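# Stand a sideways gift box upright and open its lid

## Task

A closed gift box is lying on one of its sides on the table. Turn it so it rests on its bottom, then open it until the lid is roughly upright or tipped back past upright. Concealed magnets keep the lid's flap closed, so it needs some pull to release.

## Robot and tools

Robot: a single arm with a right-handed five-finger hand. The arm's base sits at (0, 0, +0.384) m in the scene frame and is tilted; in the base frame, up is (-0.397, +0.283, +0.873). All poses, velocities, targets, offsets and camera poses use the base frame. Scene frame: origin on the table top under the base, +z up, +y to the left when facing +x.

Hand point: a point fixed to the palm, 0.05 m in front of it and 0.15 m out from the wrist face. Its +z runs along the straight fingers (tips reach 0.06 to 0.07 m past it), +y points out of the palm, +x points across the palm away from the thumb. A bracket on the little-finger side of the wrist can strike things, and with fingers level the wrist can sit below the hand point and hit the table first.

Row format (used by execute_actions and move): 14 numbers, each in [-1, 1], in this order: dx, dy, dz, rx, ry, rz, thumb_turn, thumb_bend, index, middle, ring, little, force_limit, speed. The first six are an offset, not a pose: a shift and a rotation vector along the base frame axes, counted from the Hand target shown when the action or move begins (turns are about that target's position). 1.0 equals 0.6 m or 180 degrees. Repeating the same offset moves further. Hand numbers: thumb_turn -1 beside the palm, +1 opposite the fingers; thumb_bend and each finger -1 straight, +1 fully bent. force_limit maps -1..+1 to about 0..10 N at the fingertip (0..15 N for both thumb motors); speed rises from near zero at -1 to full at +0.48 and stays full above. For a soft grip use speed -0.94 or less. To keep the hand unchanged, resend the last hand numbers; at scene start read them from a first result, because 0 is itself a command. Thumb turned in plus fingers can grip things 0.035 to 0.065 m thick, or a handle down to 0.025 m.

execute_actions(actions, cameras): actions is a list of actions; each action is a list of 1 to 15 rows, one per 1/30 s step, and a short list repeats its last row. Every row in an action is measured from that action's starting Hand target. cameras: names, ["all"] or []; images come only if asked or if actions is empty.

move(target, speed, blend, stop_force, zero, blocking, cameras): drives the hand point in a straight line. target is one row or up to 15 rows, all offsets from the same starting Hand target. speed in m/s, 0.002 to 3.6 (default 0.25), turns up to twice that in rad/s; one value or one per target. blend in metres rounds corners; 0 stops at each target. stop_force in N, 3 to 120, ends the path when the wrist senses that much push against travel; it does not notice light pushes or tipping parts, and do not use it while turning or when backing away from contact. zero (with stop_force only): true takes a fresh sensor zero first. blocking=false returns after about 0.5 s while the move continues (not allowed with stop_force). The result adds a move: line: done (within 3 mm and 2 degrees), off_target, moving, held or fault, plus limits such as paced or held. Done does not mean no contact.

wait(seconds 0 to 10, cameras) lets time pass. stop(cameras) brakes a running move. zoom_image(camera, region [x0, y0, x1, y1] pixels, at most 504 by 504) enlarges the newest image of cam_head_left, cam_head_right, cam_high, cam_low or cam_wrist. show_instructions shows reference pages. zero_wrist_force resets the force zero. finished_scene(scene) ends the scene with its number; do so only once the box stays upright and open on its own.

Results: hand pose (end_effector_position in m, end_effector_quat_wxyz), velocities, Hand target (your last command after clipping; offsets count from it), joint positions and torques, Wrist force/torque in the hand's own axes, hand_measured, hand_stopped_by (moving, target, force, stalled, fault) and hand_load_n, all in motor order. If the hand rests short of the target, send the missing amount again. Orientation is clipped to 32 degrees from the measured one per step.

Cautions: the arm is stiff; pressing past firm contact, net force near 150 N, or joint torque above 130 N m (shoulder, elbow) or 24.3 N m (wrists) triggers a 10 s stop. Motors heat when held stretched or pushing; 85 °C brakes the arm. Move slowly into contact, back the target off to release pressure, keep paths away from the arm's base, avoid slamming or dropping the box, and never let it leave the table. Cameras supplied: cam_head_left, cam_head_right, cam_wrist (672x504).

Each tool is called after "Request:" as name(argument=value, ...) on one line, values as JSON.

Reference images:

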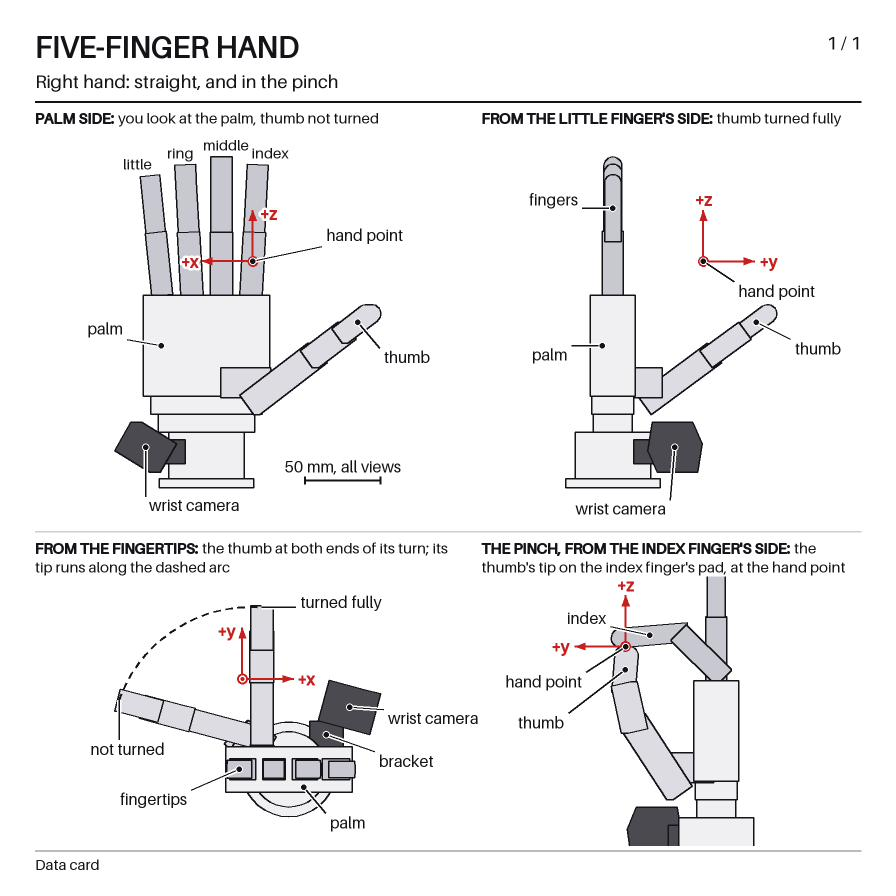

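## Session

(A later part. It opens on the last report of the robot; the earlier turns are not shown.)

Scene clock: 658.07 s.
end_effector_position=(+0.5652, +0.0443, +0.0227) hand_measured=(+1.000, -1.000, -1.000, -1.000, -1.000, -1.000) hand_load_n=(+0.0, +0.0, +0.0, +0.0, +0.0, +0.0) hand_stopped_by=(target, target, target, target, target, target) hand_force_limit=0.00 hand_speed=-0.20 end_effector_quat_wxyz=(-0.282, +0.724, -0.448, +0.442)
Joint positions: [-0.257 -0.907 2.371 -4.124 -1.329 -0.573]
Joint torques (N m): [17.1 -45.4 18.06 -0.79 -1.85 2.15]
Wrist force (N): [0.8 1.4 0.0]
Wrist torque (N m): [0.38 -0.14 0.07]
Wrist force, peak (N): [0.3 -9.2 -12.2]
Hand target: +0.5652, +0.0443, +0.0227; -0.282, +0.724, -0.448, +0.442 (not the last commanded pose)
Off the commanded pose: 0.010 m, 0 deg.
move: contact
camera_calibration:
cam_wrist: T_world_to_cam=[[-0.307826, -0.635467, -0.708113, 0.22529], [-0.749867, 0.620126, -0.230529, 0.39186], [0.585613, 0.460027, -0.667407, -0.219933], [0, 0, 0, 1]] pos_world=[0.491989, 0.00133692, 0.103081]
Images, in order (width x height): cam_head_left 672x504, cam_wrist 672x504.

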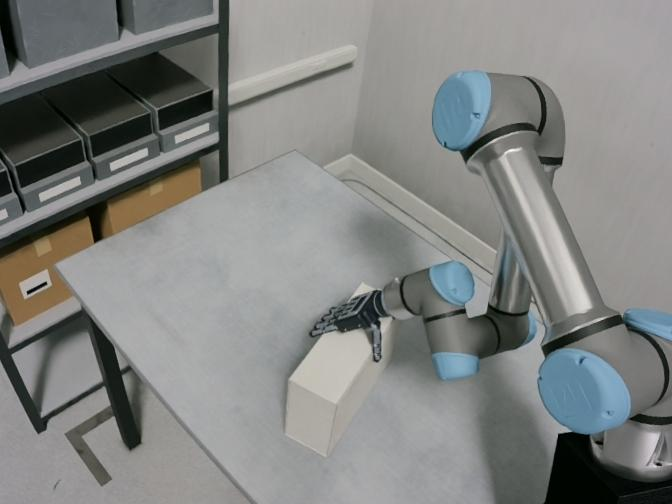

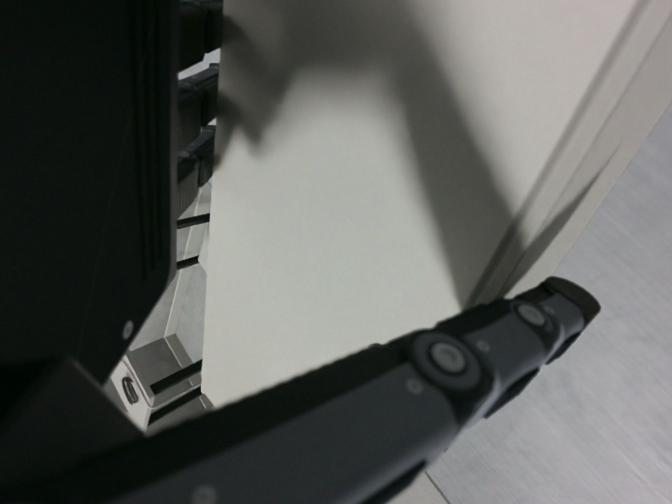

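Request:
wait(seconds=0, cameras=["cam_head_left","cam_head_right"])

Request:
zoom_image(camera="cam_head_right", region=[290, 280, 410, 380])

Request:
zoom_image(camera="cam_head_left", region=[290, 280, 410, 380])

Scene clock: 862.87 s.
end_effector_position=(+0.5652, +0.0443, +0.0227) hand_measured=(+1.000, -1.000, -1.000, -1.000, -1.000, -1.000) hand_load_n=(+0.0, +0.5, +0.0, +0.0, +0.0, +0.0) hand_stopped_by=(target, target, target, target, target, target) hand_force_limit=0.00 hand_speed=-0.20 end_effector_quat_wxyz=(-0.282, +0.724, -0.448, +0.442)
Joint positions: [-0.257 -0.907 2.371 -4.124 -1.329 -0.573]
Joint torques (N m): [16.98 -45.86 17.52 -0.78 -1.86 2.02]
Wrist force (N): [1.0 1.5 0.4]
Wrist torque (N m): [0.37 -0.19 0.08]
Wrist force, peak (N): [1.2 1.8 0.1]
Hand target: +0.5652, +0.0443, +0.0227; -0.282, +0.724, -0.448, +0.442 (not the last commanded pose)
Off the commanded pose: 0.010 m, 0 deg.
Images, in order (width x height): cam_head_left 672x504, cam_head_right 672x504.

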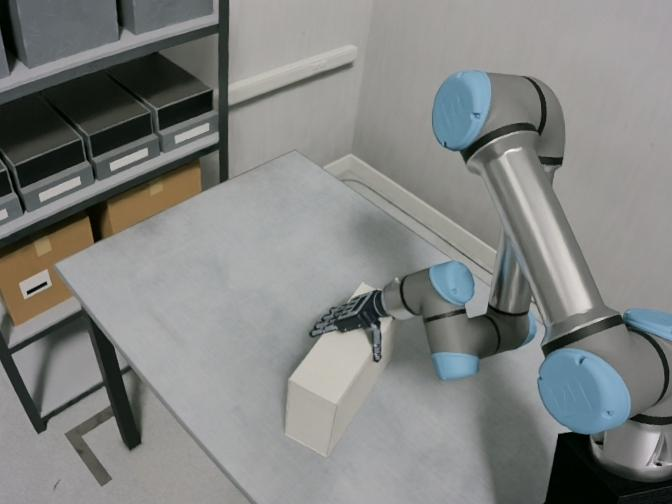

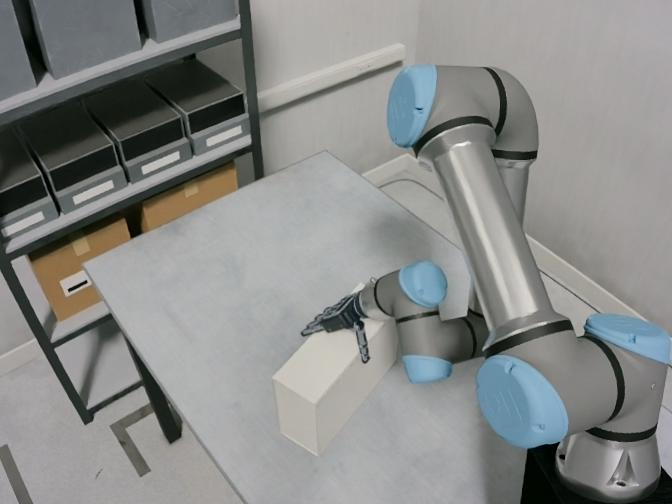

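Scaled by 4.200 from the camera's 672x504 image, which has a finer 960x720 frame.

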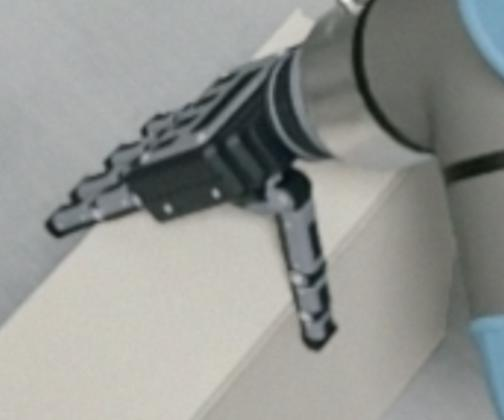

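Scaled by 4.200 from the camera's 672x504 image, which has a finer 960x720 frame.

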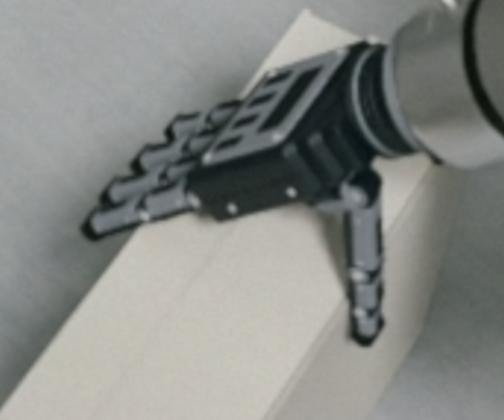

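Request:
move(target=[-0.017,-0.0009,0.0072,0.0128,-0.0549,0.0236,1,-1,-1,-1,-1,-1,0,-0.2], speed=0.06)

Request:
move(target=[0.0132,-0.0095,-0.0291,0,0,0,1,-1,-1,-1,-1,-1,0,-0.2], speed=0.012, stop_force=3, cameras=["all"])

Request:
zoom_image(camera="cam_head_right", region=[290, 280, 410, 380])

Request:
zoom_image(camera="cam_head_left", region=[290, 280, 410, 380])

Scene clock: 939.67 s.
end_effector_position=(+0.5550, +0.0438, +0.0270) hand_measured=(+1.000, -1.000, -1.000, -1.000, -1.000, -1.000) hand_load_n=(+0.0, +0.0, +0.0, +0.0, +0.0, +0.0) hand_stopped_by=(target, target, target, target, target, target) hand_force_limit=0.00 hand_speed=-0.20 end_effector_quat_wxyz=(-0.350, +0.694, -0.404, +0.483)
Joint positions: [-0.354 -0.777 2.413 -4.454 -1.137 -0.556]
Joint torques (N m): [3.17 -20.18 21.79 -4.45 2.7 2.21]
Wrist force (N): [1.5 1.0 0.1]
Wrist torque (N m): [0.41 -0.28 0.01]
Wrist force, peak (N): [1.3 1.7 0.6]
Hand target: +0.5550, +0.0438, +0.0270; -0.350, +0.694, -0.404, +0.483
Off the commanded pose: 0.000 m, 0 deg.
move: done

Scene clock: 941.83 s.
end_effector_position=(+0.5597, +0.0405, +0.0168) hand_measured=(+1.000, -1.000, -1.000, -1.000, -1.000, -1.000) hand_load_n=(+0.0, +0.0, -0.5, +0.0, +0.0, +0.0) hand_stopped_by=(target, target, target, target, target, target) hand_force_limit=0.00 hand_speed=-0.20 end_effector_quat_wxyz=(-0.350, +0.694, -0.403, +0.483)
Joint positions: [-0.359 -0.743 2.392 -4.467 -1.132 -0.558]
Joint torques (N m): [16.72 -43.81 21.94 -0.39 -1.8 1.87]
Wrist force (N): [1.7 -0.4 1.2]
Wrist torque (N m): [0.38 -0.33 0.04]
Wrist force, peak (N): [1.7 -5.2 -4.4]
Hand target: +0.5597, +0.0405, +0.0168; -0.350, +0.694, -0.403, +0.483 (not the last commanded pose)
Off the commanded pose: 0.008 m, 0 deg.
move: contact
camera_calibration:
cam_wrist: T_world_to_cam=[[-0.133005, -0.622054, -0.771595, 0.119556], [-0.74535, 0.575916, -0.335818, 0.389767], [0.653271, 0.530443, -0.540248, -0.261661], [0, 0, 0, 1]] pos_world=[0.47735, -0.0113067, 0.0817783]

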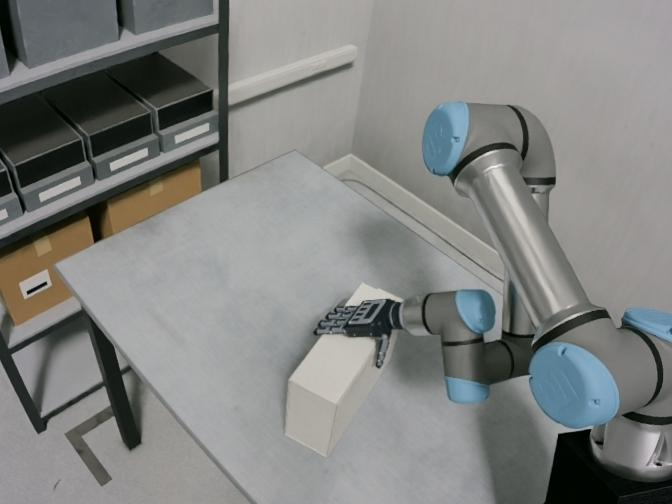

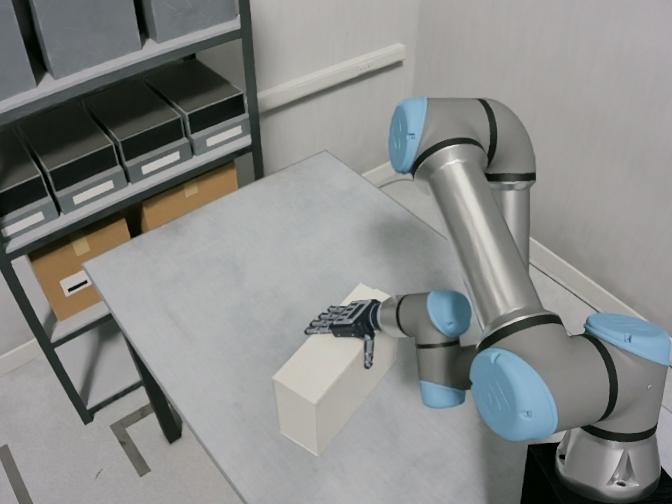

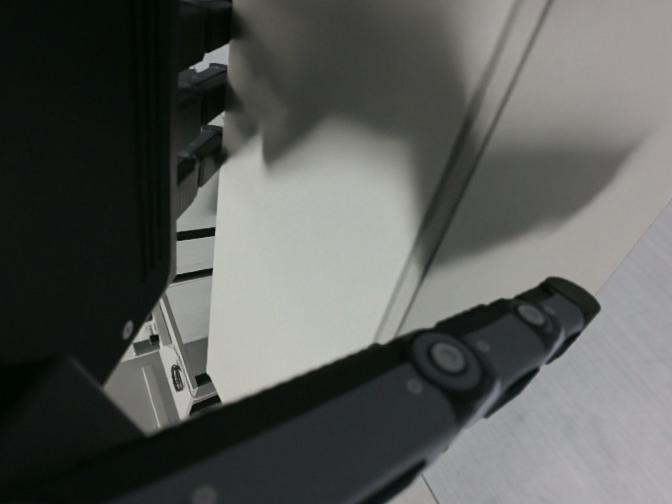

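Scaled by 4.200 from the camera's 672x504 image, which has a finer 960x720 frame.

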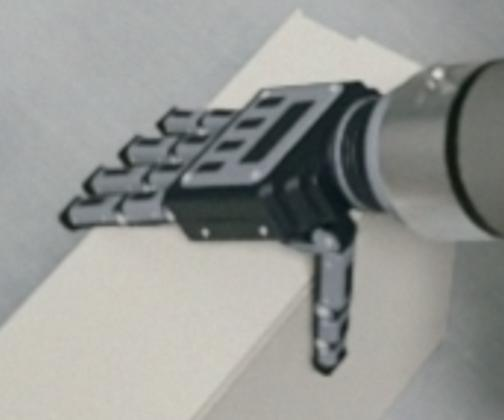

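Scaled by 4.200 from the camera's 672x504 image, which has a finer 960x720 frame.

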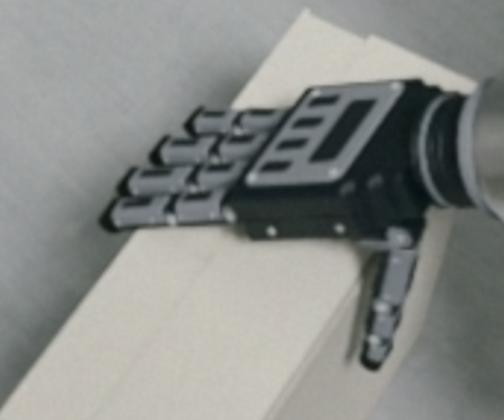

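Request:
move(target=[0.0149,0.0056,0.005,0,0,0,1,-1,-1,-1,-1,-1,0,-0.2], speed=0.02, cameras=["all"])

Request:
zoom_image(camera="cam_head_right", region=[290, 280, 410, 380])

Request:
zoom_image(camera="cam_wrist", region=[380, 0, 672, 350])

Scene clock: 1089.60 s.
end_effector_position=(+0.5685, +0.0438, +0.0197) hand_measured=(+1.000, -1.000, -1.000, -1.000, -1.000, -1.000) hand_load_n=(+0.0, +0.0, +0.0, +0.0, +0.0, +0.0) hand_stopped_by=(target, target, target, target, target, target) hand_force_limit=0.00 hand_speed=-0.20 end_effector_quat_wxyz=(-0.350, +0.694, -0.403, +0.483)
Joint positions: [-0.34 -0.755 2.369 -4.435 -1.15 -0.551]
Joint torques (N m): [16.3 -44.63 -4.94 -0.49 -1.65 2.35]
Wrist force (N): [1.3 1.8 -1.1]
Wrist torque (N m): [0.44 -0.23 0.00]
Wrist force, peak (N): [1.3 1.8 -1.1]
Hand target: +0.5686, +0.0438, +0.0198; -0.350, +0.694, -0.403, +0.483
Off the commanded pose: 0.000 m, 0 deg.
move: done
camera_calibration:
cam_wrist: T_world_to_cam=[[-0.133062, -0.62201, -0.771621, 0.125125], [-0.745339, 0.575964, -0.335759, 0.395423], [0.653272, 0.530443, -0.540247, -0.26754], [0, 0, 0, 1]] pos_world=[0.48615, -0.00800648, 0.0847786]

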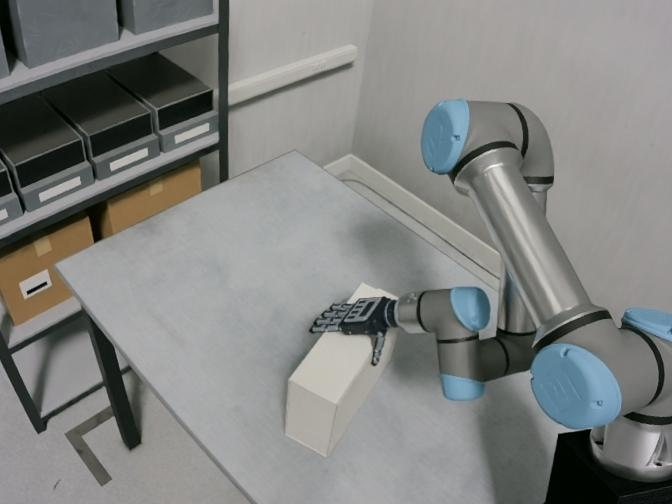

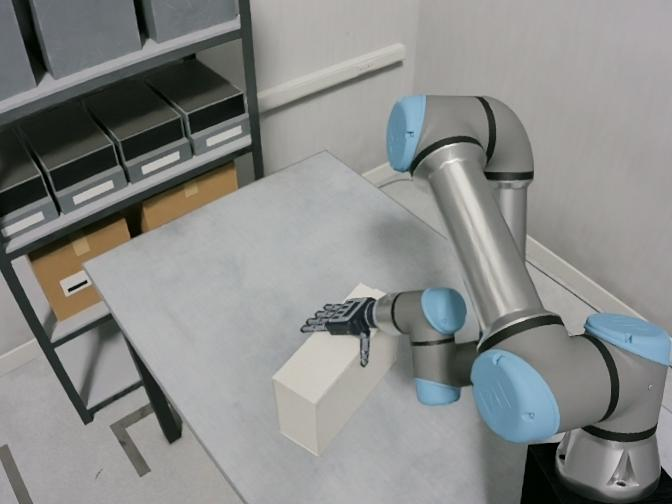

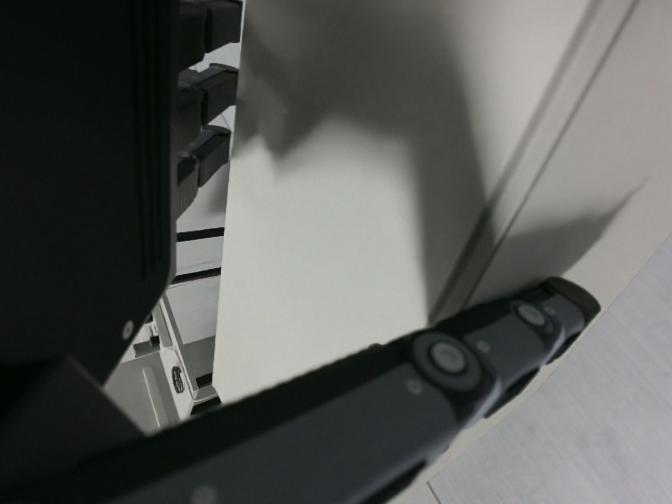

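Scaled by 4.200 from the camera's 672x504 image, which has a finer 960x720 frame.

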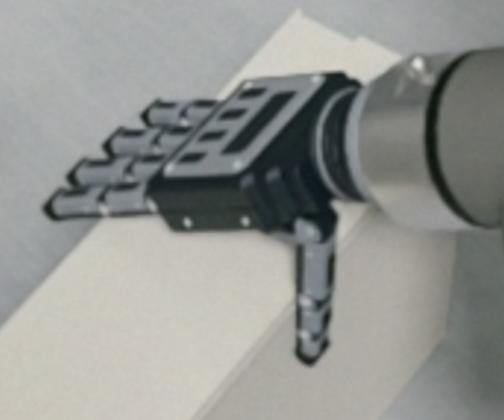

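Scaled by 1.440 from the camera's 672x504 image, which has a finer 960x720 frame.

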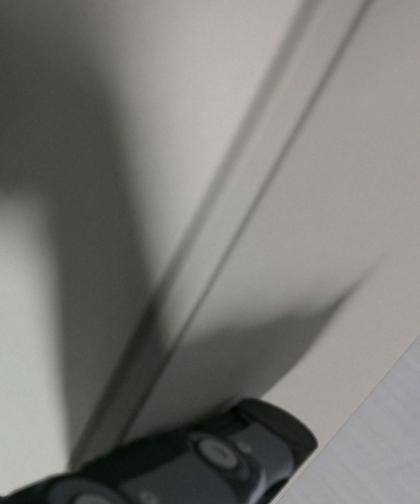

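Request:
execute_actions(actions=[[[0,0,0,0,0,0,1,-1,-0.6,-0.6,-0.6,-0.6,-0.9,-0.94]]])

Request:
wait(seconds=2.5, cameras=["cam_head_right"])

Scene clock: 1098.27 s.
end_effector_position=(+0.5686, +0.0438, +0.0198) hand_measured=(+1.000, -1.000, -0.866, -0.870, -0.876, -0.870) hand_load_n=(+0.5, +0.5, +2.0, +1.0, +0.5, +1.0) hand_stopped_by=(target, target, force, force, force, force) hand_force_limit=-0.90 hand_speed=-0.94 end_effector_quat_wxyz=(-0.350, +0.694, -0.403, +0.483)
Joint positions: [-0.339 -0.755 2.369 -4.435 -1.15 -0.551]
Joint torques (N m): [15.15 -44.17 -4.49 -0.76 -1.6 2.02]
Wrist force (N): [1.2 -0.5 -2.1]
Wrist torque (N m): [0.56 -0.24 -0.08]
Wrist force, peak (N): [1.7 0.7 -3.0]
Hand target: +0.5686, +0.0438, +0.0198; -0.350, +0.694, -0.403, +0.483
Off the commanded pose: 0.000 m, 0 deg.

Scene clock: 1100.77 s.
end_effector_position=(+0.5686, +0.0438, +0.0198) hand_measured=(+1.000, -1.000, -0.866, -0.870, -0.876, -0.870) hand_load_n=(+0.0, +0.5, +2.0, +0.5, +0.5, +1.0) hand_stopped_by=(target, target, force, force, force, force) hand_force_limit=-0.90 hand_speed=-0.94 end_effector_quat_wxyz=(-0.350, +0.694, -0.403, +0.483)
Joint positions: [-0.339 -0.755 2.369 -4.435 -1.15 -0.551]
Joint torques (N m): [11.78 -36.3 3.08 -0.94 -1.64 1.81]
Wrist force (N): [1.5 -0.7 -1.9]
Wrist torque (N m): [0.52 -0.29 -0.07]
Wrist force, peak (N): [1.5 -0.5 -2.5]
Hand target: +0.5686, +0.0438, +0.0198; -0.350, +0.694, -0.403, +0.483
Off the commanded pose: 0.000 m, 0 deg.
wait: 2.50 s; at rest by 0.17 s
Images, in order (width x height): cam_head_right 672x504.

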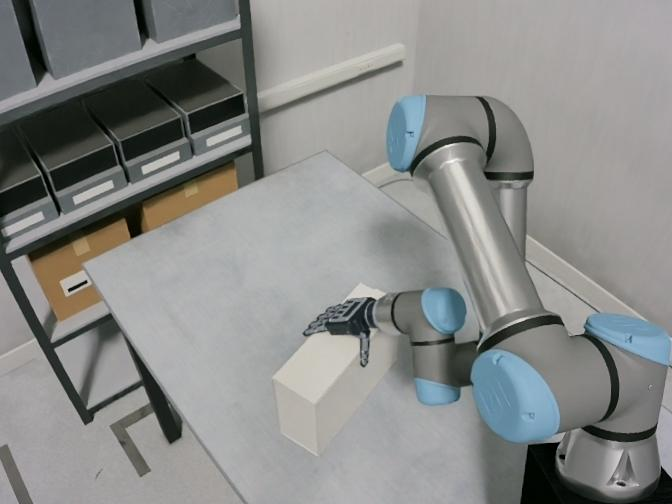

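Request:
move(target=[[0.0222,0.0114,0.0144,-0.0058,0.025,-0.0107,1,-1,-0.6,-0.6,-0.6,-0.6,-0.9,-0.94],[0.0459,0.0223,0.0268,-0.0116,0.0499,-0.0215,1,-1,-0.6,-0.6,-0.6,-0.6,-0.9,-0.94],[0.0707,0.0325,0.0372,-0.0174,0.0749,-0.0322,1,-1,-0.6,-0.6,-0.6,-0.6,-0.9,-0.94],[0.0967,0.042,0.0454,-0.0232,0.0998,-0.043,1,-1,-0.6,-0.6,-0.6,-0.6,-0.9,-0.94]], blend=0.004, speed=0.07, cameras=["all"])

Scene clock: 1149.43 s.
end_effector_position=(+0.6266, +0.0690, +0.0470) hand_measured=(+1.000, -1.000, -0.866, -0.872, -0.876, -0.870) hand_load_n=(+2.0, +0.5, +3.0, +2.0, +1.0, +2.0) hand_stopped_by=(target, target, force, force, force, force) hand_force_limit=-0.90 hand_speed=-0.94 end_effector_quat_wxyz=(-0.225, +0.744, -0.481, +0.406)
Joint positions: [-0.114 -1.002 2.147 -3.68 -1.533 -0.517]
Joint torques (N m): [13.99 -42.35 -12.26 1.95 -4.71 2.06]
Wrist force (N): [-3.5 -12.8 -10.0]
Wrist torque (N m): [0.47 -0.05 -0.51]
Wrist force, peak (N): [-3.5 -12.8 -10.0]
Hand target: +0.6266, +0.0690, +0.0470; -0.225, +0.744, -0.481, +0.406
Off the commanded pose: 0.000 m, 0 deg.
move: done
camera_calibration:
cam_wrist: T_world_to_cam=[[-0.441269, -0.634604, -0.634476, 0.357179], [-0.737419, 0.659333, -0.146602, 0.413703], [0.511365, 0.403184, -0.758912, -0.196213], [0, 0, 0, 1]] pos_world=[0.563021, 0.0330093, 0.138363]

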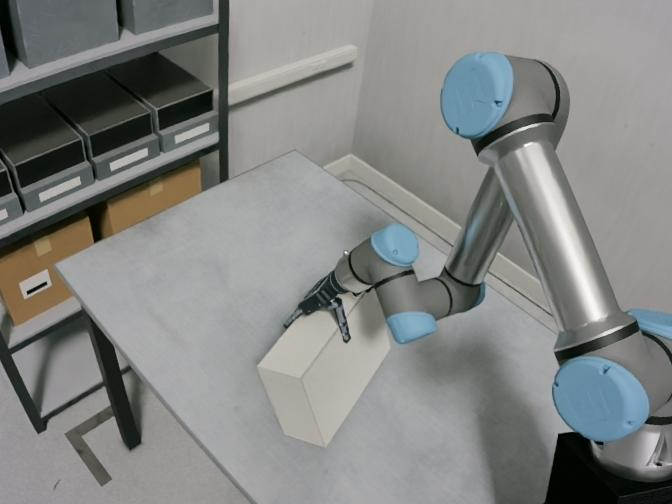

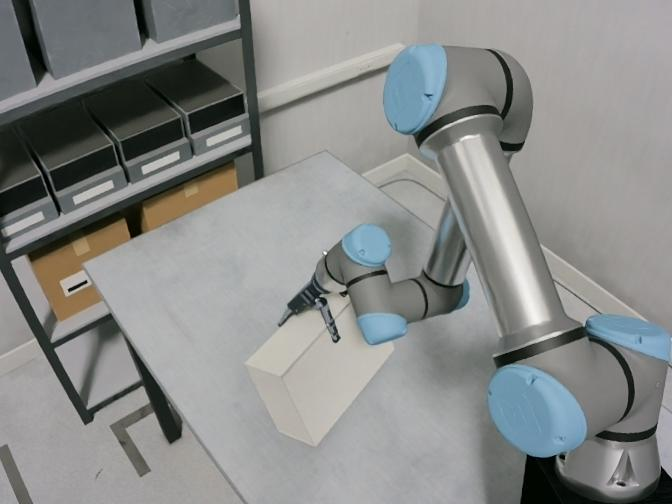

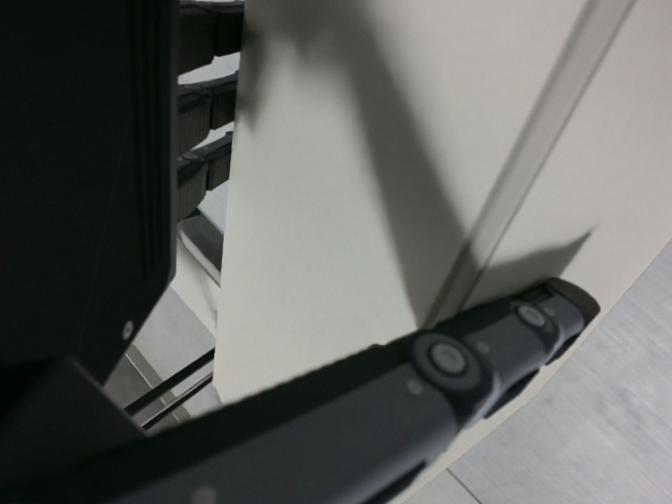

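Request:
move(target=[-0.002,0.0014,0.0044,0,0,0,1,-1,-0.6,-0.6,-0.6,-0.6,-0.9,-0.94], speed=0.01)

Scene clock: 1156.60 s.
end_effector_position=(+0.6255, +0.0698, +0.0495) hand_measured=(+1.000, -1.000, -0.866, -0.870, -0.876, -0.870) hand_load_n=(+0.0, +0.0, +0.0, +0.0, +0.0, +0.0) hand_stopped_by=(target, target, force, force, force, force) hand_force_limit=-0.90 hand_speed=-0.94 end_effector_quat_wxyz=(-0.225, +0.744, -0.481, +0.406)
Joint positions: [-0.112 -1.009 2.15 -3.675 -1.535 -0.516]
Joint torques (N m): [18.82 -49.36 10.73 -0.88 -1.85 2.3]
Wrist force (N): [0.9 1.1 0.3]
Wrist torque (N m): [0.32 -0.17 -0.01]
Wrist force, peak (N): [-3.6 -13.4 -10.4]
Hand target: +0.6254, +0.0699, +0.0496; -0.225, +0.744, -0.481, +0.406
Off the commanded pose: 0.000 m, 0 deg.
move: done

Request:
move(target=[[0.027,0.0092,0.0068,-0.0058,0.025,-0.0107,1,-1,-0.6,-0.6,-0.6,-0.6,-0.9,-0.94],[0.0545,0.0176,0.0113,-0.0116,0.0499,-0.0215,1,-1,-0.6,-0.6,-0.6,-0.6,-0.9,-0.94]], blend=0.004, speed=0.06, cameras=["cam_head_left"])

Scene clock: 1177.97 s.
end_effector_position=(+0.6581, +0.0804, +0.0564) hand_measured=(+1.000, -1.000, -0.866, -0.870, -0.876, -0.870) hand_load_n=(+0.0, +0.0, +0.5, +0.0, +0.0, +0.0) hand_stopped_by=(target, target, force, force, force, force) hand_force_limit=-0.90 hand_speed=-0.94 end_effector_quat_wxyz=(-0.159, +0.761, -0.515, +0.362)
Joint positions: [-0.043 -1.017 1.967 -3.329 -1.671 -0.467]
Joint torques (N m): [20.28 -27.88 -19.15 -0.45 -2.06 2.07]
Wrist force (N): [1.0 -0.3 0.3]
Wrist torque (N m): [0.23 -0.14 0.01]
Wrist force, peak (N): [1.1 1.5 0.6]
Hand target: +0.6581, +0.0804, +0.0564; -0.159, +0.761, -0.515, +0.362
Off the commanded pose: 0.000 m, 0 deg.
move: done
Images, in order (width x height): cam_head_left 672x504.

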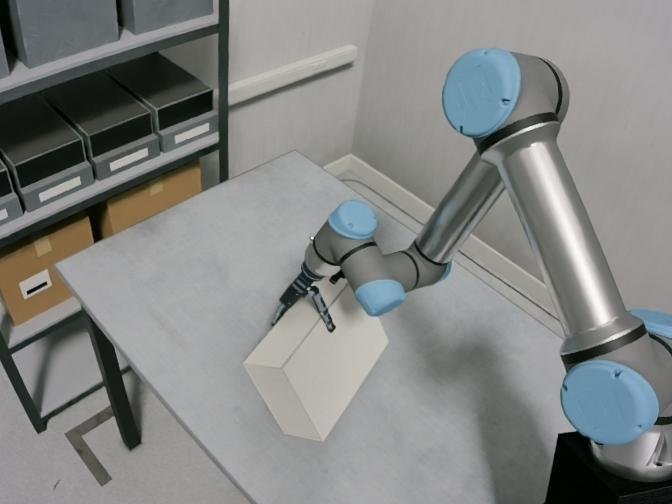

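Request:
move(target=[[0.0281,0.0075,0.0023,-0.0058,0.025,-0.0107,1,-1,-0.6,-0.6,-0.6,-0.6,-0.9,-0.94],[0.0567,0.0141,0.0023,-0.0116,0.0499,-0.0215,1,-1,-0.6,-0.6,-0.6,-0.6,-0.9,-0.94],[0.0852,0.0197,-0.0003,-0.0174,0.0749,-0.0322,1,-1,-0.6,-0.6,-0.6,-0.6,-0.9,-0.94]], blend=0.004, speed=0.06, cameras=["cam_head_left","cam_wrist"])

Scene clock: 1194.20 s.
end_effector_position=(+0.7092, +0.0922, +0.0563) hand_measured=(+1.000, -1.000, -0.866, -0.870, -0.876, -0.870) hand_load_n=(+0.0, -0.5, +0.5, +0.0, +0.0, +0.0) hand_stopped_by=(target, target, force, force, force, force) hand_force_limit=-0.90 hand_speed=-0.94 end_effector_quat_wxyz=(-0.058, +0.775, -0.557, +0.292)
Joint positions: [0.02 -0.923 1.632 -2.836 -1.819 -0.376]
Joint torques (N m): [22.29 -35.01 -23.45 -0.1 -2.24 2.28]
Wrist force (N): [0.5 -0.3 1.2]
Wrist torque (N m): [0.13 -0.06 0.00]
Wrist force, peak (N): [1.0 -0.7 1.2]
Hand target: +0.7092, +0.0923, +0.0562; -0.058, +0.775, -0.557, +0.292
Off the commanded pose: 0.000 m, 0 deg.
move: done
camera_calibration:
cam_wrist: T_world_to_cam=[[-0.739937, -0.57862, -0.343063, 0.604504], [-0.631983, 0.772664, 0.0598993, 0.363904], [0.230413, 0.261132, -0.937401, -0.018372], [0, 0, 0, 1]] pos_world=[0.681509, 0.0734005, 0.168363]
Images, in order (width x height): cam_head_left 672x504, cam_wrist 672x504.

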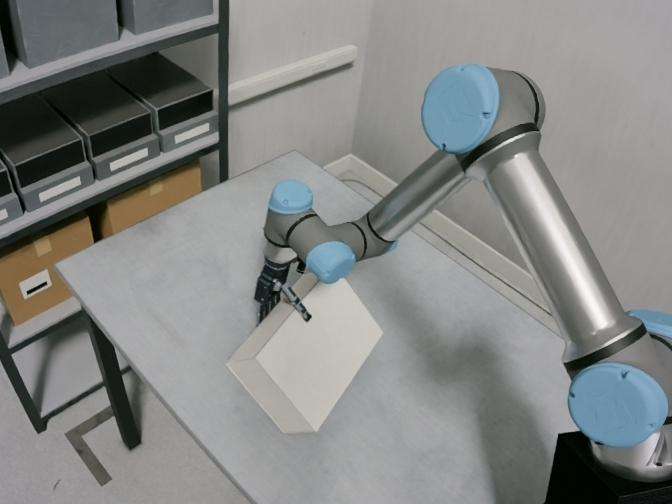

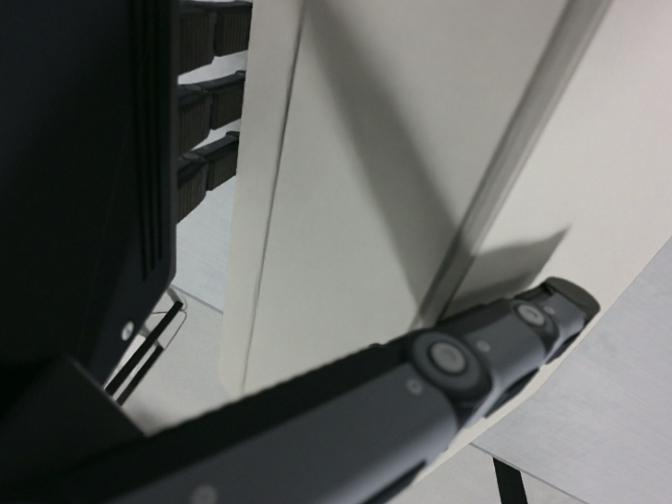

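Request:
move(target=[[0.0285,0.0045,-0.0049,-0.0058,0.025,-0.0107,1,-1,-0.6,-0.6,-0.6,-0.6,-0.9,-0.94],[0.0566,0.008,-0.012,-0.0116,0.0499,-0.0215,1,-1,-0.6,-0.6,-0.6,-0.6,-0.9,-0.94],[0.0842,0.0104,-0.0214,-0.0174,0.0749,-0.0322,1,-1,-0.6,-0.6,-0.6,-0.6,-0.9,-0.94],[0.1109,0.0116,-0.0327,-0.0232,0.0998,-0.043,1,-1,-0.6,-0.6,-0.6,-0.6,-0.9,-0.94]], blend=0.004, speed=0.06, cameras=["all"])

Scene clock: 1209.47 s.
end_effector_position=(+0.7757, +0.0992, +0.0366) hand_measured=(+1.000, -1.000, -0.866, -0.870, -0.876, -0.870) hand_load_n=(+0.0, -0.5, +1.5, +0.0, +0.0, +0.0) hand_stopped_by=(target, target, force, force, force, force) hand_force_limit=-0.90 hand_speed=-0.94 end_effector_quat_wxyz=(+0.077, +0.774, -0.599, +0.191)
Joint positions: [0.052 -0.648 1.052 -2.174 -1.937 -0.237]
Joint torques (N m): [26.44 -42.13 -29.17 0.49 -2.63 2.12]
Wrist force (N): [0.0 -1.1 1.7]
Wrist torque (N m): [-0.01 -0.04 -0.06]
Wrist force, peak (N): [0.2 -1.3 2.2]
Hand target: +0.7758, +0.0992, +0.0366; +0.077, +0.774, -0.599, +0.191
Off the commanded pose: 0.000 m, 0 deg.
move: done
camera_calibration:
cam_wrist: T_world_to_cam=[[-0.874358, -0.482872, -0.0482948, 0.735025], [-0.483301, 0.857486, 0.17646, 0.273698], [-0.0437956, 0.17763, -0.983122, 0.168748], [0, 0, 0, 1]] pos_world=[0.782344, 0.0902556, 0.153101]

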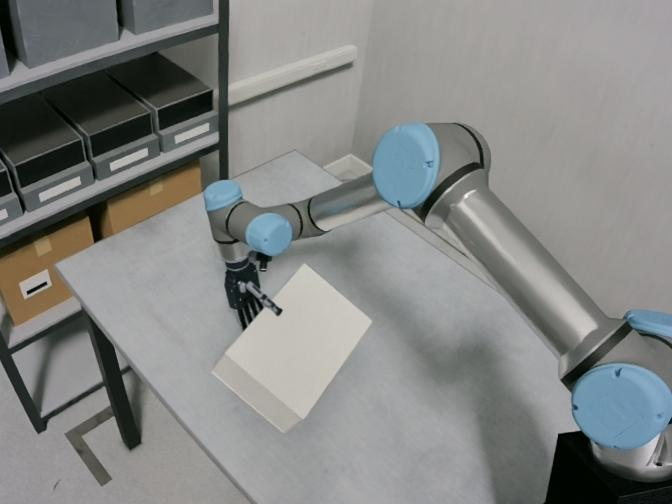

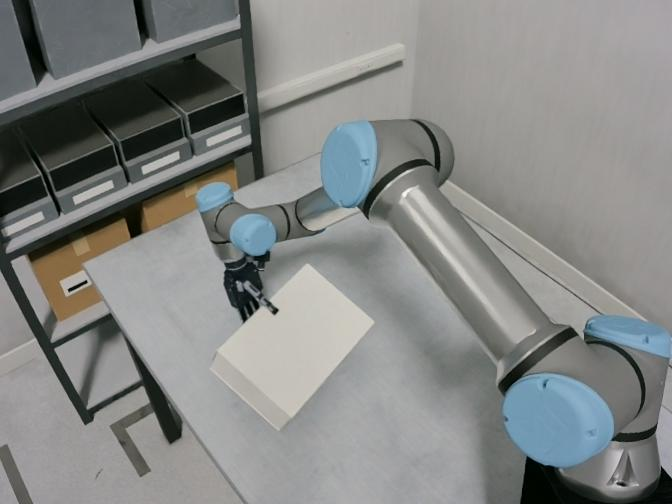

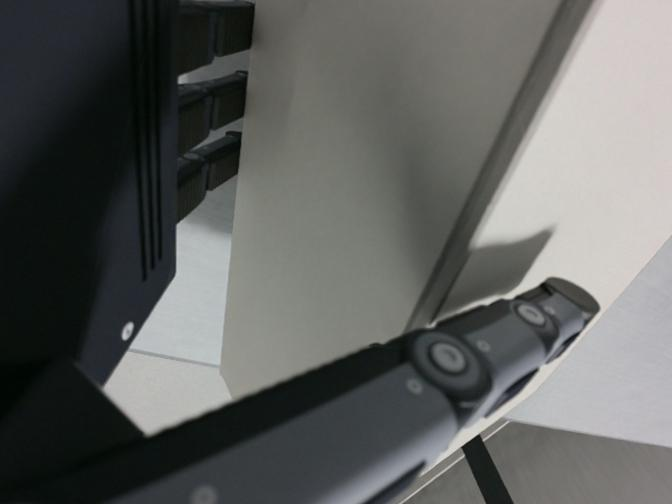

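Request:
move(target=[[0.026,0.0001,-0.0138,-0.0058,0.025,-0.0107,1,-1,-0.6,-0.6,-0.6,-0.6,-0.9,-0.94],[0.0508,-0.0008,-0.0294,-0.0116,0.0499,-0.0215,1,-1,-0.6,-0.6,-0.6,-0.6,-0.9,-0.94]], blend=0.004, speed=0.05, cameras=["all"])

Request:
zoom_image(camera="cam_head_right", region=[180, 220, 390, 450])

Scene clock: 1223.60 s.
end_effector_position=(+0.8062, +0.0987, +0.0190) hand_measured=(+1.000, -1.000, -0.866, -0.870, -0.876, -0.870) hand_load_n=(+0.0, +0.0, +2.0, +0.0, +0.0, +0.0) hand_stopped_by=(target, target, force, force, force, force) hand_force_limit=-0.90 hand_speed=-0.94 end_effector_quat_wxyz=(+0.144, +0.764, -0.614, +0.138)
Joint positions: [0.055 -0.42 0.624 -1.787 -1.972 -0.165]
Joint torques (N m): [27.94 -47.23 -32.34 0.65 -2.64 2.28]
Wrist force (N): [-0.3 -1.7 2.1]
Wrist torque (N m): [-0.10 -0.03 -0.05]
Wrist force, peak (N): [0.0 -1.8 2.2]
Hand target: +0.8063, +0.0987, +0.0190; +0.145, +0.764, -0.614, +0.138
Off the commanded pose: 0.000 m, 0 deg.
move: done
camera_calibration:
cam_wrist: T_world_to_cam=[[-0.900346, -0.421645, 0.107667, 0.772509], [-0.393296, 0.894303, 0.2134, 0.215076], [-0.186266, 0.149789, -0.971014, 0.270205], [0, 0, 0, 1]] pos_world=[0.830444, 0.092908, 0.133302]

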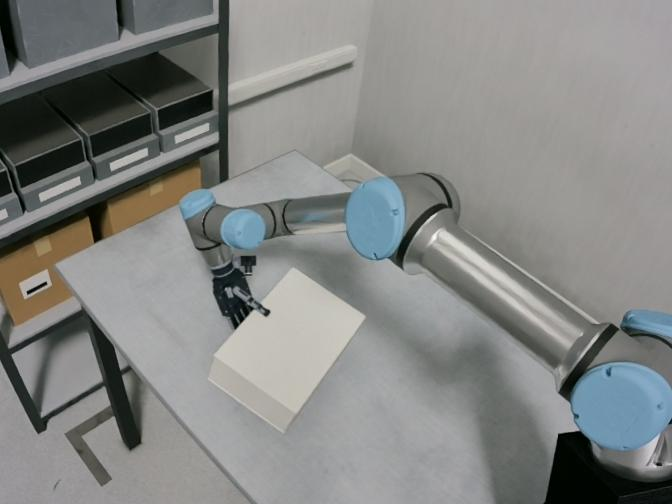

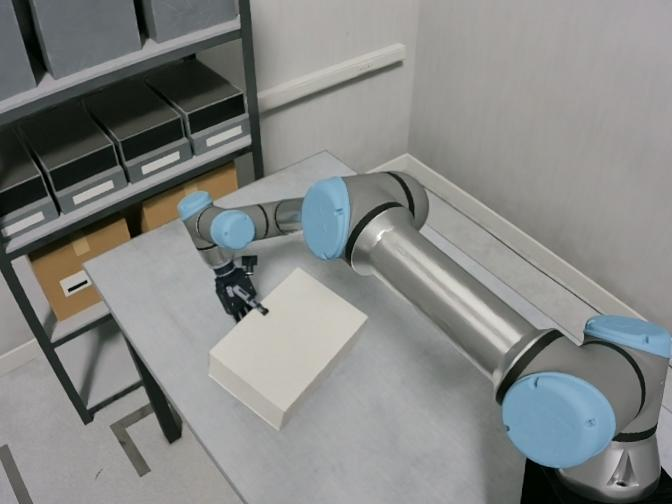

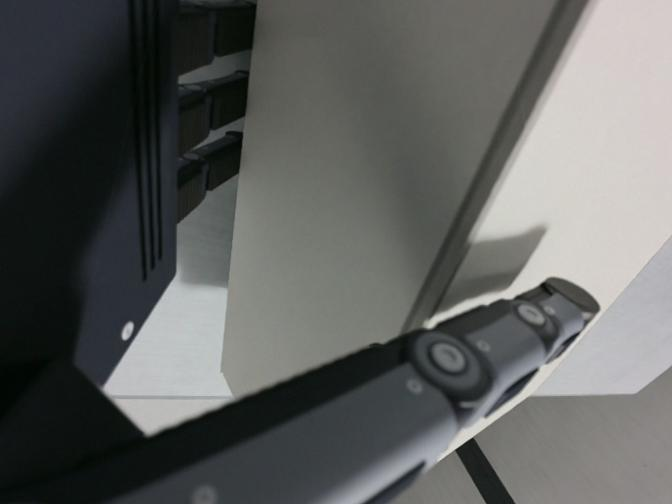

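Scaled by 2.191 from the camera's 672x504 image, which has a finer 960x720 frame.

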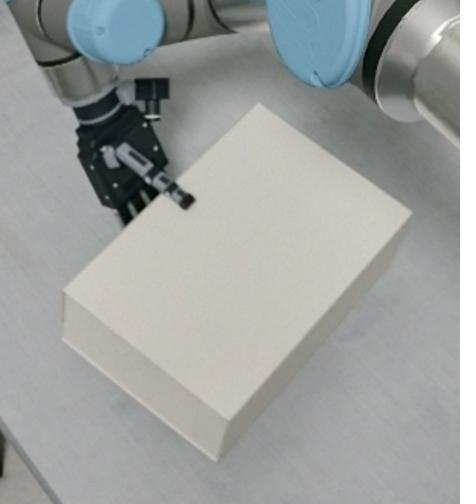

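Request:
move(target=[0.0119,-0.0085,-0.0262,0,0,0,1,-1,-0.6,-0.6,-0.6,-0.6,-0.9,-0.94], speed=0.02, cameras=["all"])

Request:
zoom_image(camera="cam_head_right", region=[190, 230, 300, 340])

Request:
zoom_image(camera="cam_head_left", region=[190, 230, 300, 340])

Scene clock: 1281.07 s.
end_effector_position=(+0.8133, +0.0937, +0.0034) hand_measured=(+1.000, -1.000, -0.866, -0.870, -0.876, -0.870) hand_load_n=(+0.0, -0.5, +2.0, +0.5, +0.0, +0.0) hand_stopped_by=(target, target, force, force, force, force) hand_force_limit=-0.90 hand_speed=-0.94 end_effector_quat_wxyz=(+0.145, +0.764, -0.614, +0.138)
Joint positions: [0.049 -0.383 0.588 -1.792 -1.972 -0.172]
Joint torques (N m): [15.75 -46.87 -30.84 -2.15 2 -2.7]
Wrist force (N): [-0.2 -1.9 2.2]
Wrist torque (N m): [-0.09 0.00 0.03]
Wrist force, peak (N): [-0.2 -1.9 2.2]
Hand target: +0.8134, +0.0936, +0.0033; +0.145, +0.764, -0.614, +0.138
Off the commanded pose: 0.000 m, 0 deg.
move: done
camera_calibration:
cam_wrist: T_world_to_cam=[[-0.900339, -0.421599, 0.107913, 0.778435], [-0.393212, 0.89434, 0.213399, 0.225595], [-0.18648, 0.149699, -0.970987, 0.257312], [0, 0, 0, 1]] pos_world=[0.837545, 0.0879084, 0.117702]

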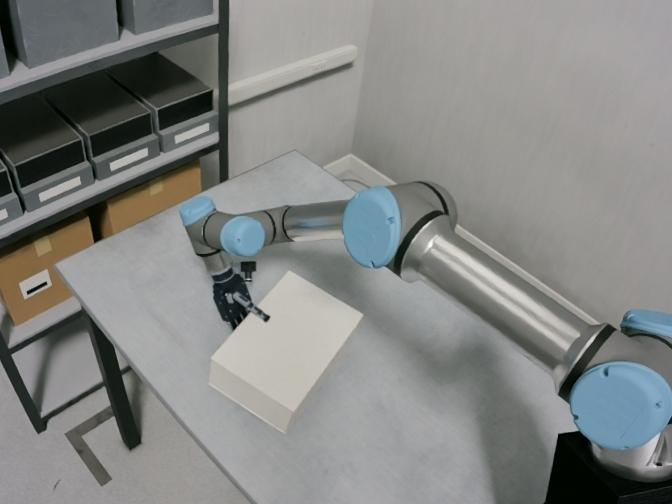

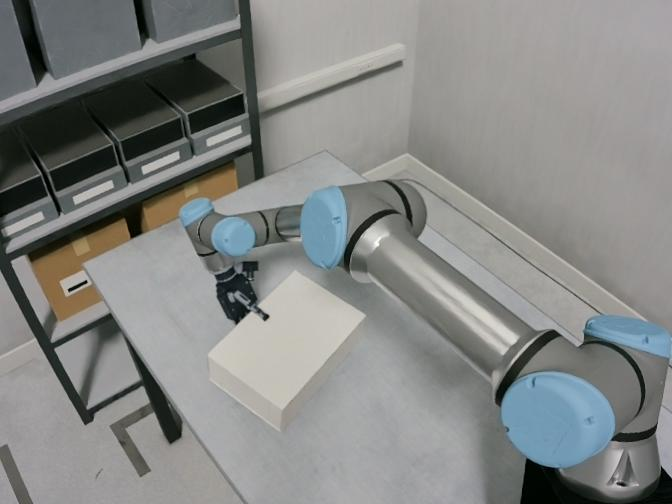

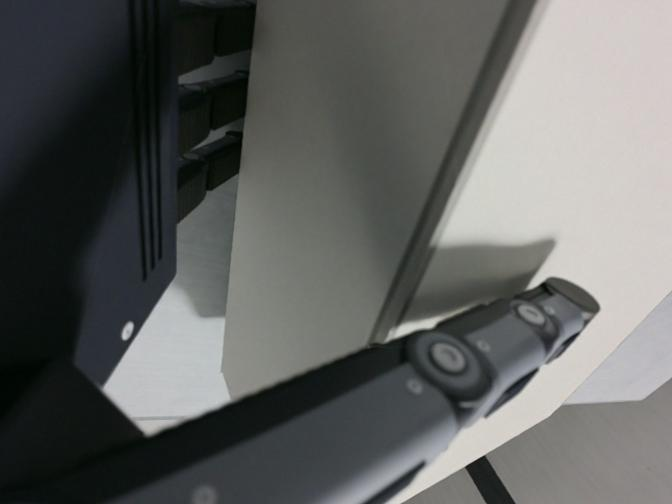

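Scaled by 4.582 from the camera's 672x504 image, which has a finer 960x720 frame.

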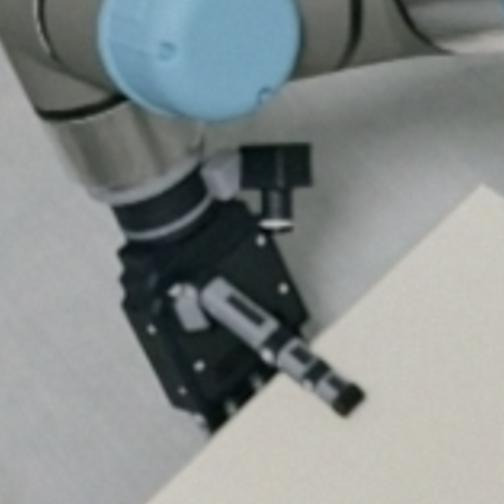

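Scaled by 4.582 from the camera's 672x504 image, which has a finer 960x720 frame.

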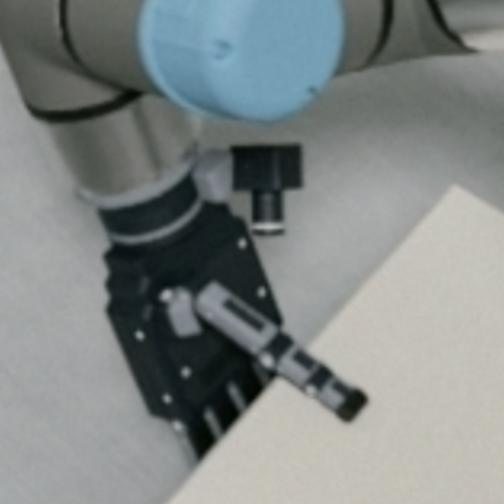

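Request:
zoom_image(camera="cam_head_right", region=[195, 340, 305, 440])

Request:
zoom_image(camera="cam_head_left", region=[195, 340, 305, 440])

Scaled by 4.582 from the camera's 672x504 image, which has a finer 960x720 frame.

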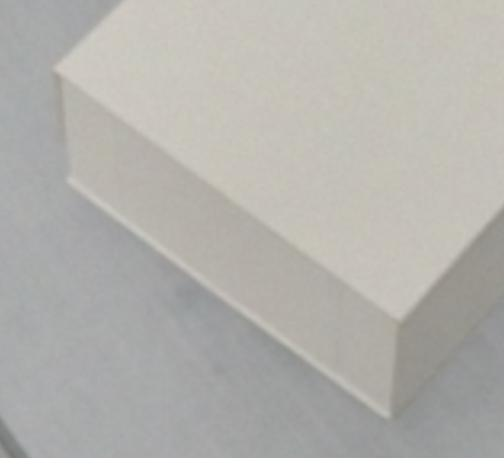

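Scaled by 4.582 from the camera's 672x504 image, which has a finer 960x720 frame.

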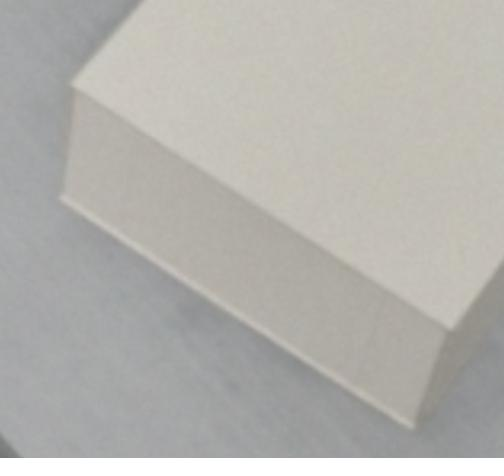

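Request:
execute_actions(actions=[])

Scene clock: 1329.83 s.
end_effector_position=(+0.8134, +0.0936, +0.0033) hand_measured=(+1.000, -1.000, -0.866, -0.870, -0.876, -0.870) hand_load_n=(+0.0, +0.0, +2.0, +0.5, +0.0, +0.0) hand_stopped_by=(target, target, force, force, force, force) hand_force_limit=-0.90 hand_speed=-0.94 end_effector_quat_wxyz=(+0.145, +0.764, -0.614, +0.138)
Joint positions: [0.049 -0.382 0.588 -1.792 -1.972 -0.172]
Joint velocities: within noise
Joint torques (N m): [16.1 -46.65 -31.8 0.85 1.93 -2.6]
Wrist force (N): [0.0 -2.1 2.0]
Wrist torque (N m): [-0.08 -0.01 0.03]
Wrist force, peak (N): [0.0 -2.3 2.3]
Hand target: +0.8134, +0.0936, +0.0033; +0.145, +0.764, -0.614, +0.138
Off the commanded pose: 0.000 m, 0 deg.
camera_calibration:
cam_wrist: T_world_to_cam=[[-0.900322, -0.421611, 0.108, 0.778482], [-0.393204, 0.894335, 0.213438, 0.225756], [-0.186576, 0.149697, -0.970969, 0.257231], [0, 0, 0, 1]] pos_world=[0.837646, 0.0878084, 0.117502]

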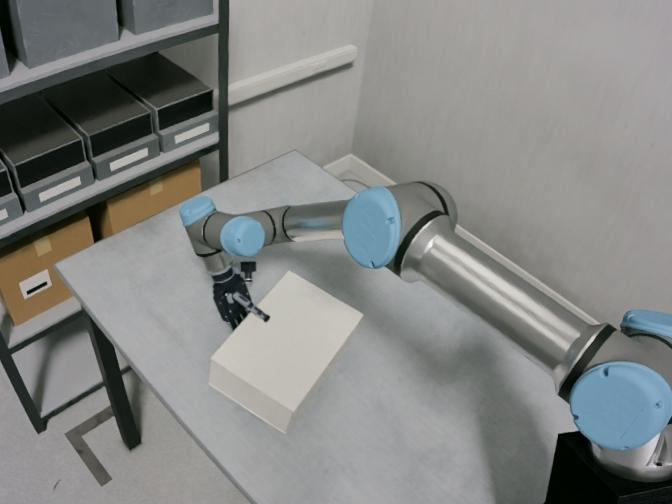

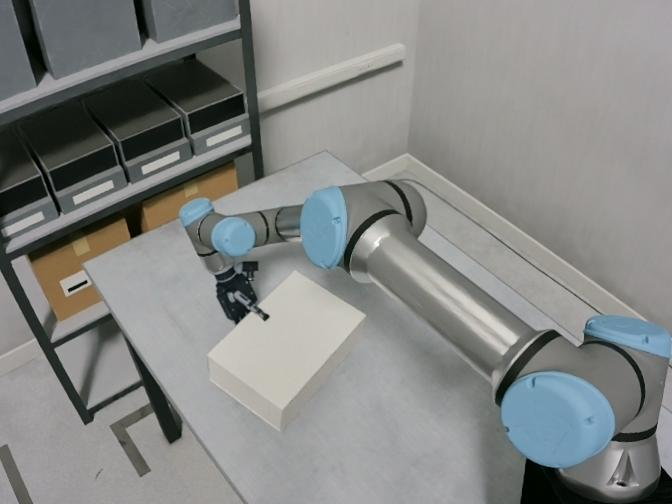

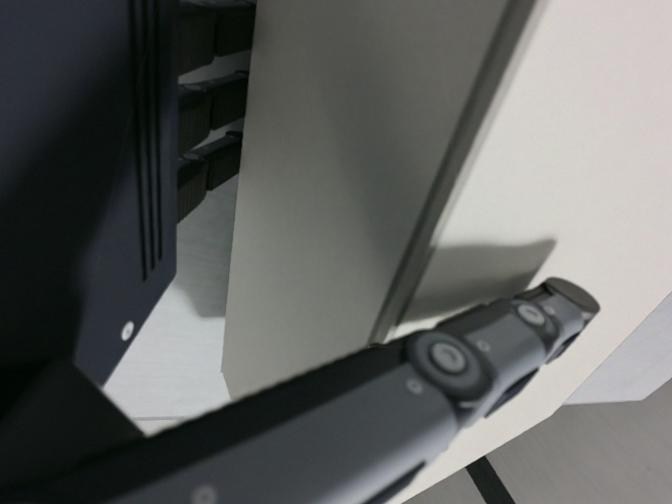

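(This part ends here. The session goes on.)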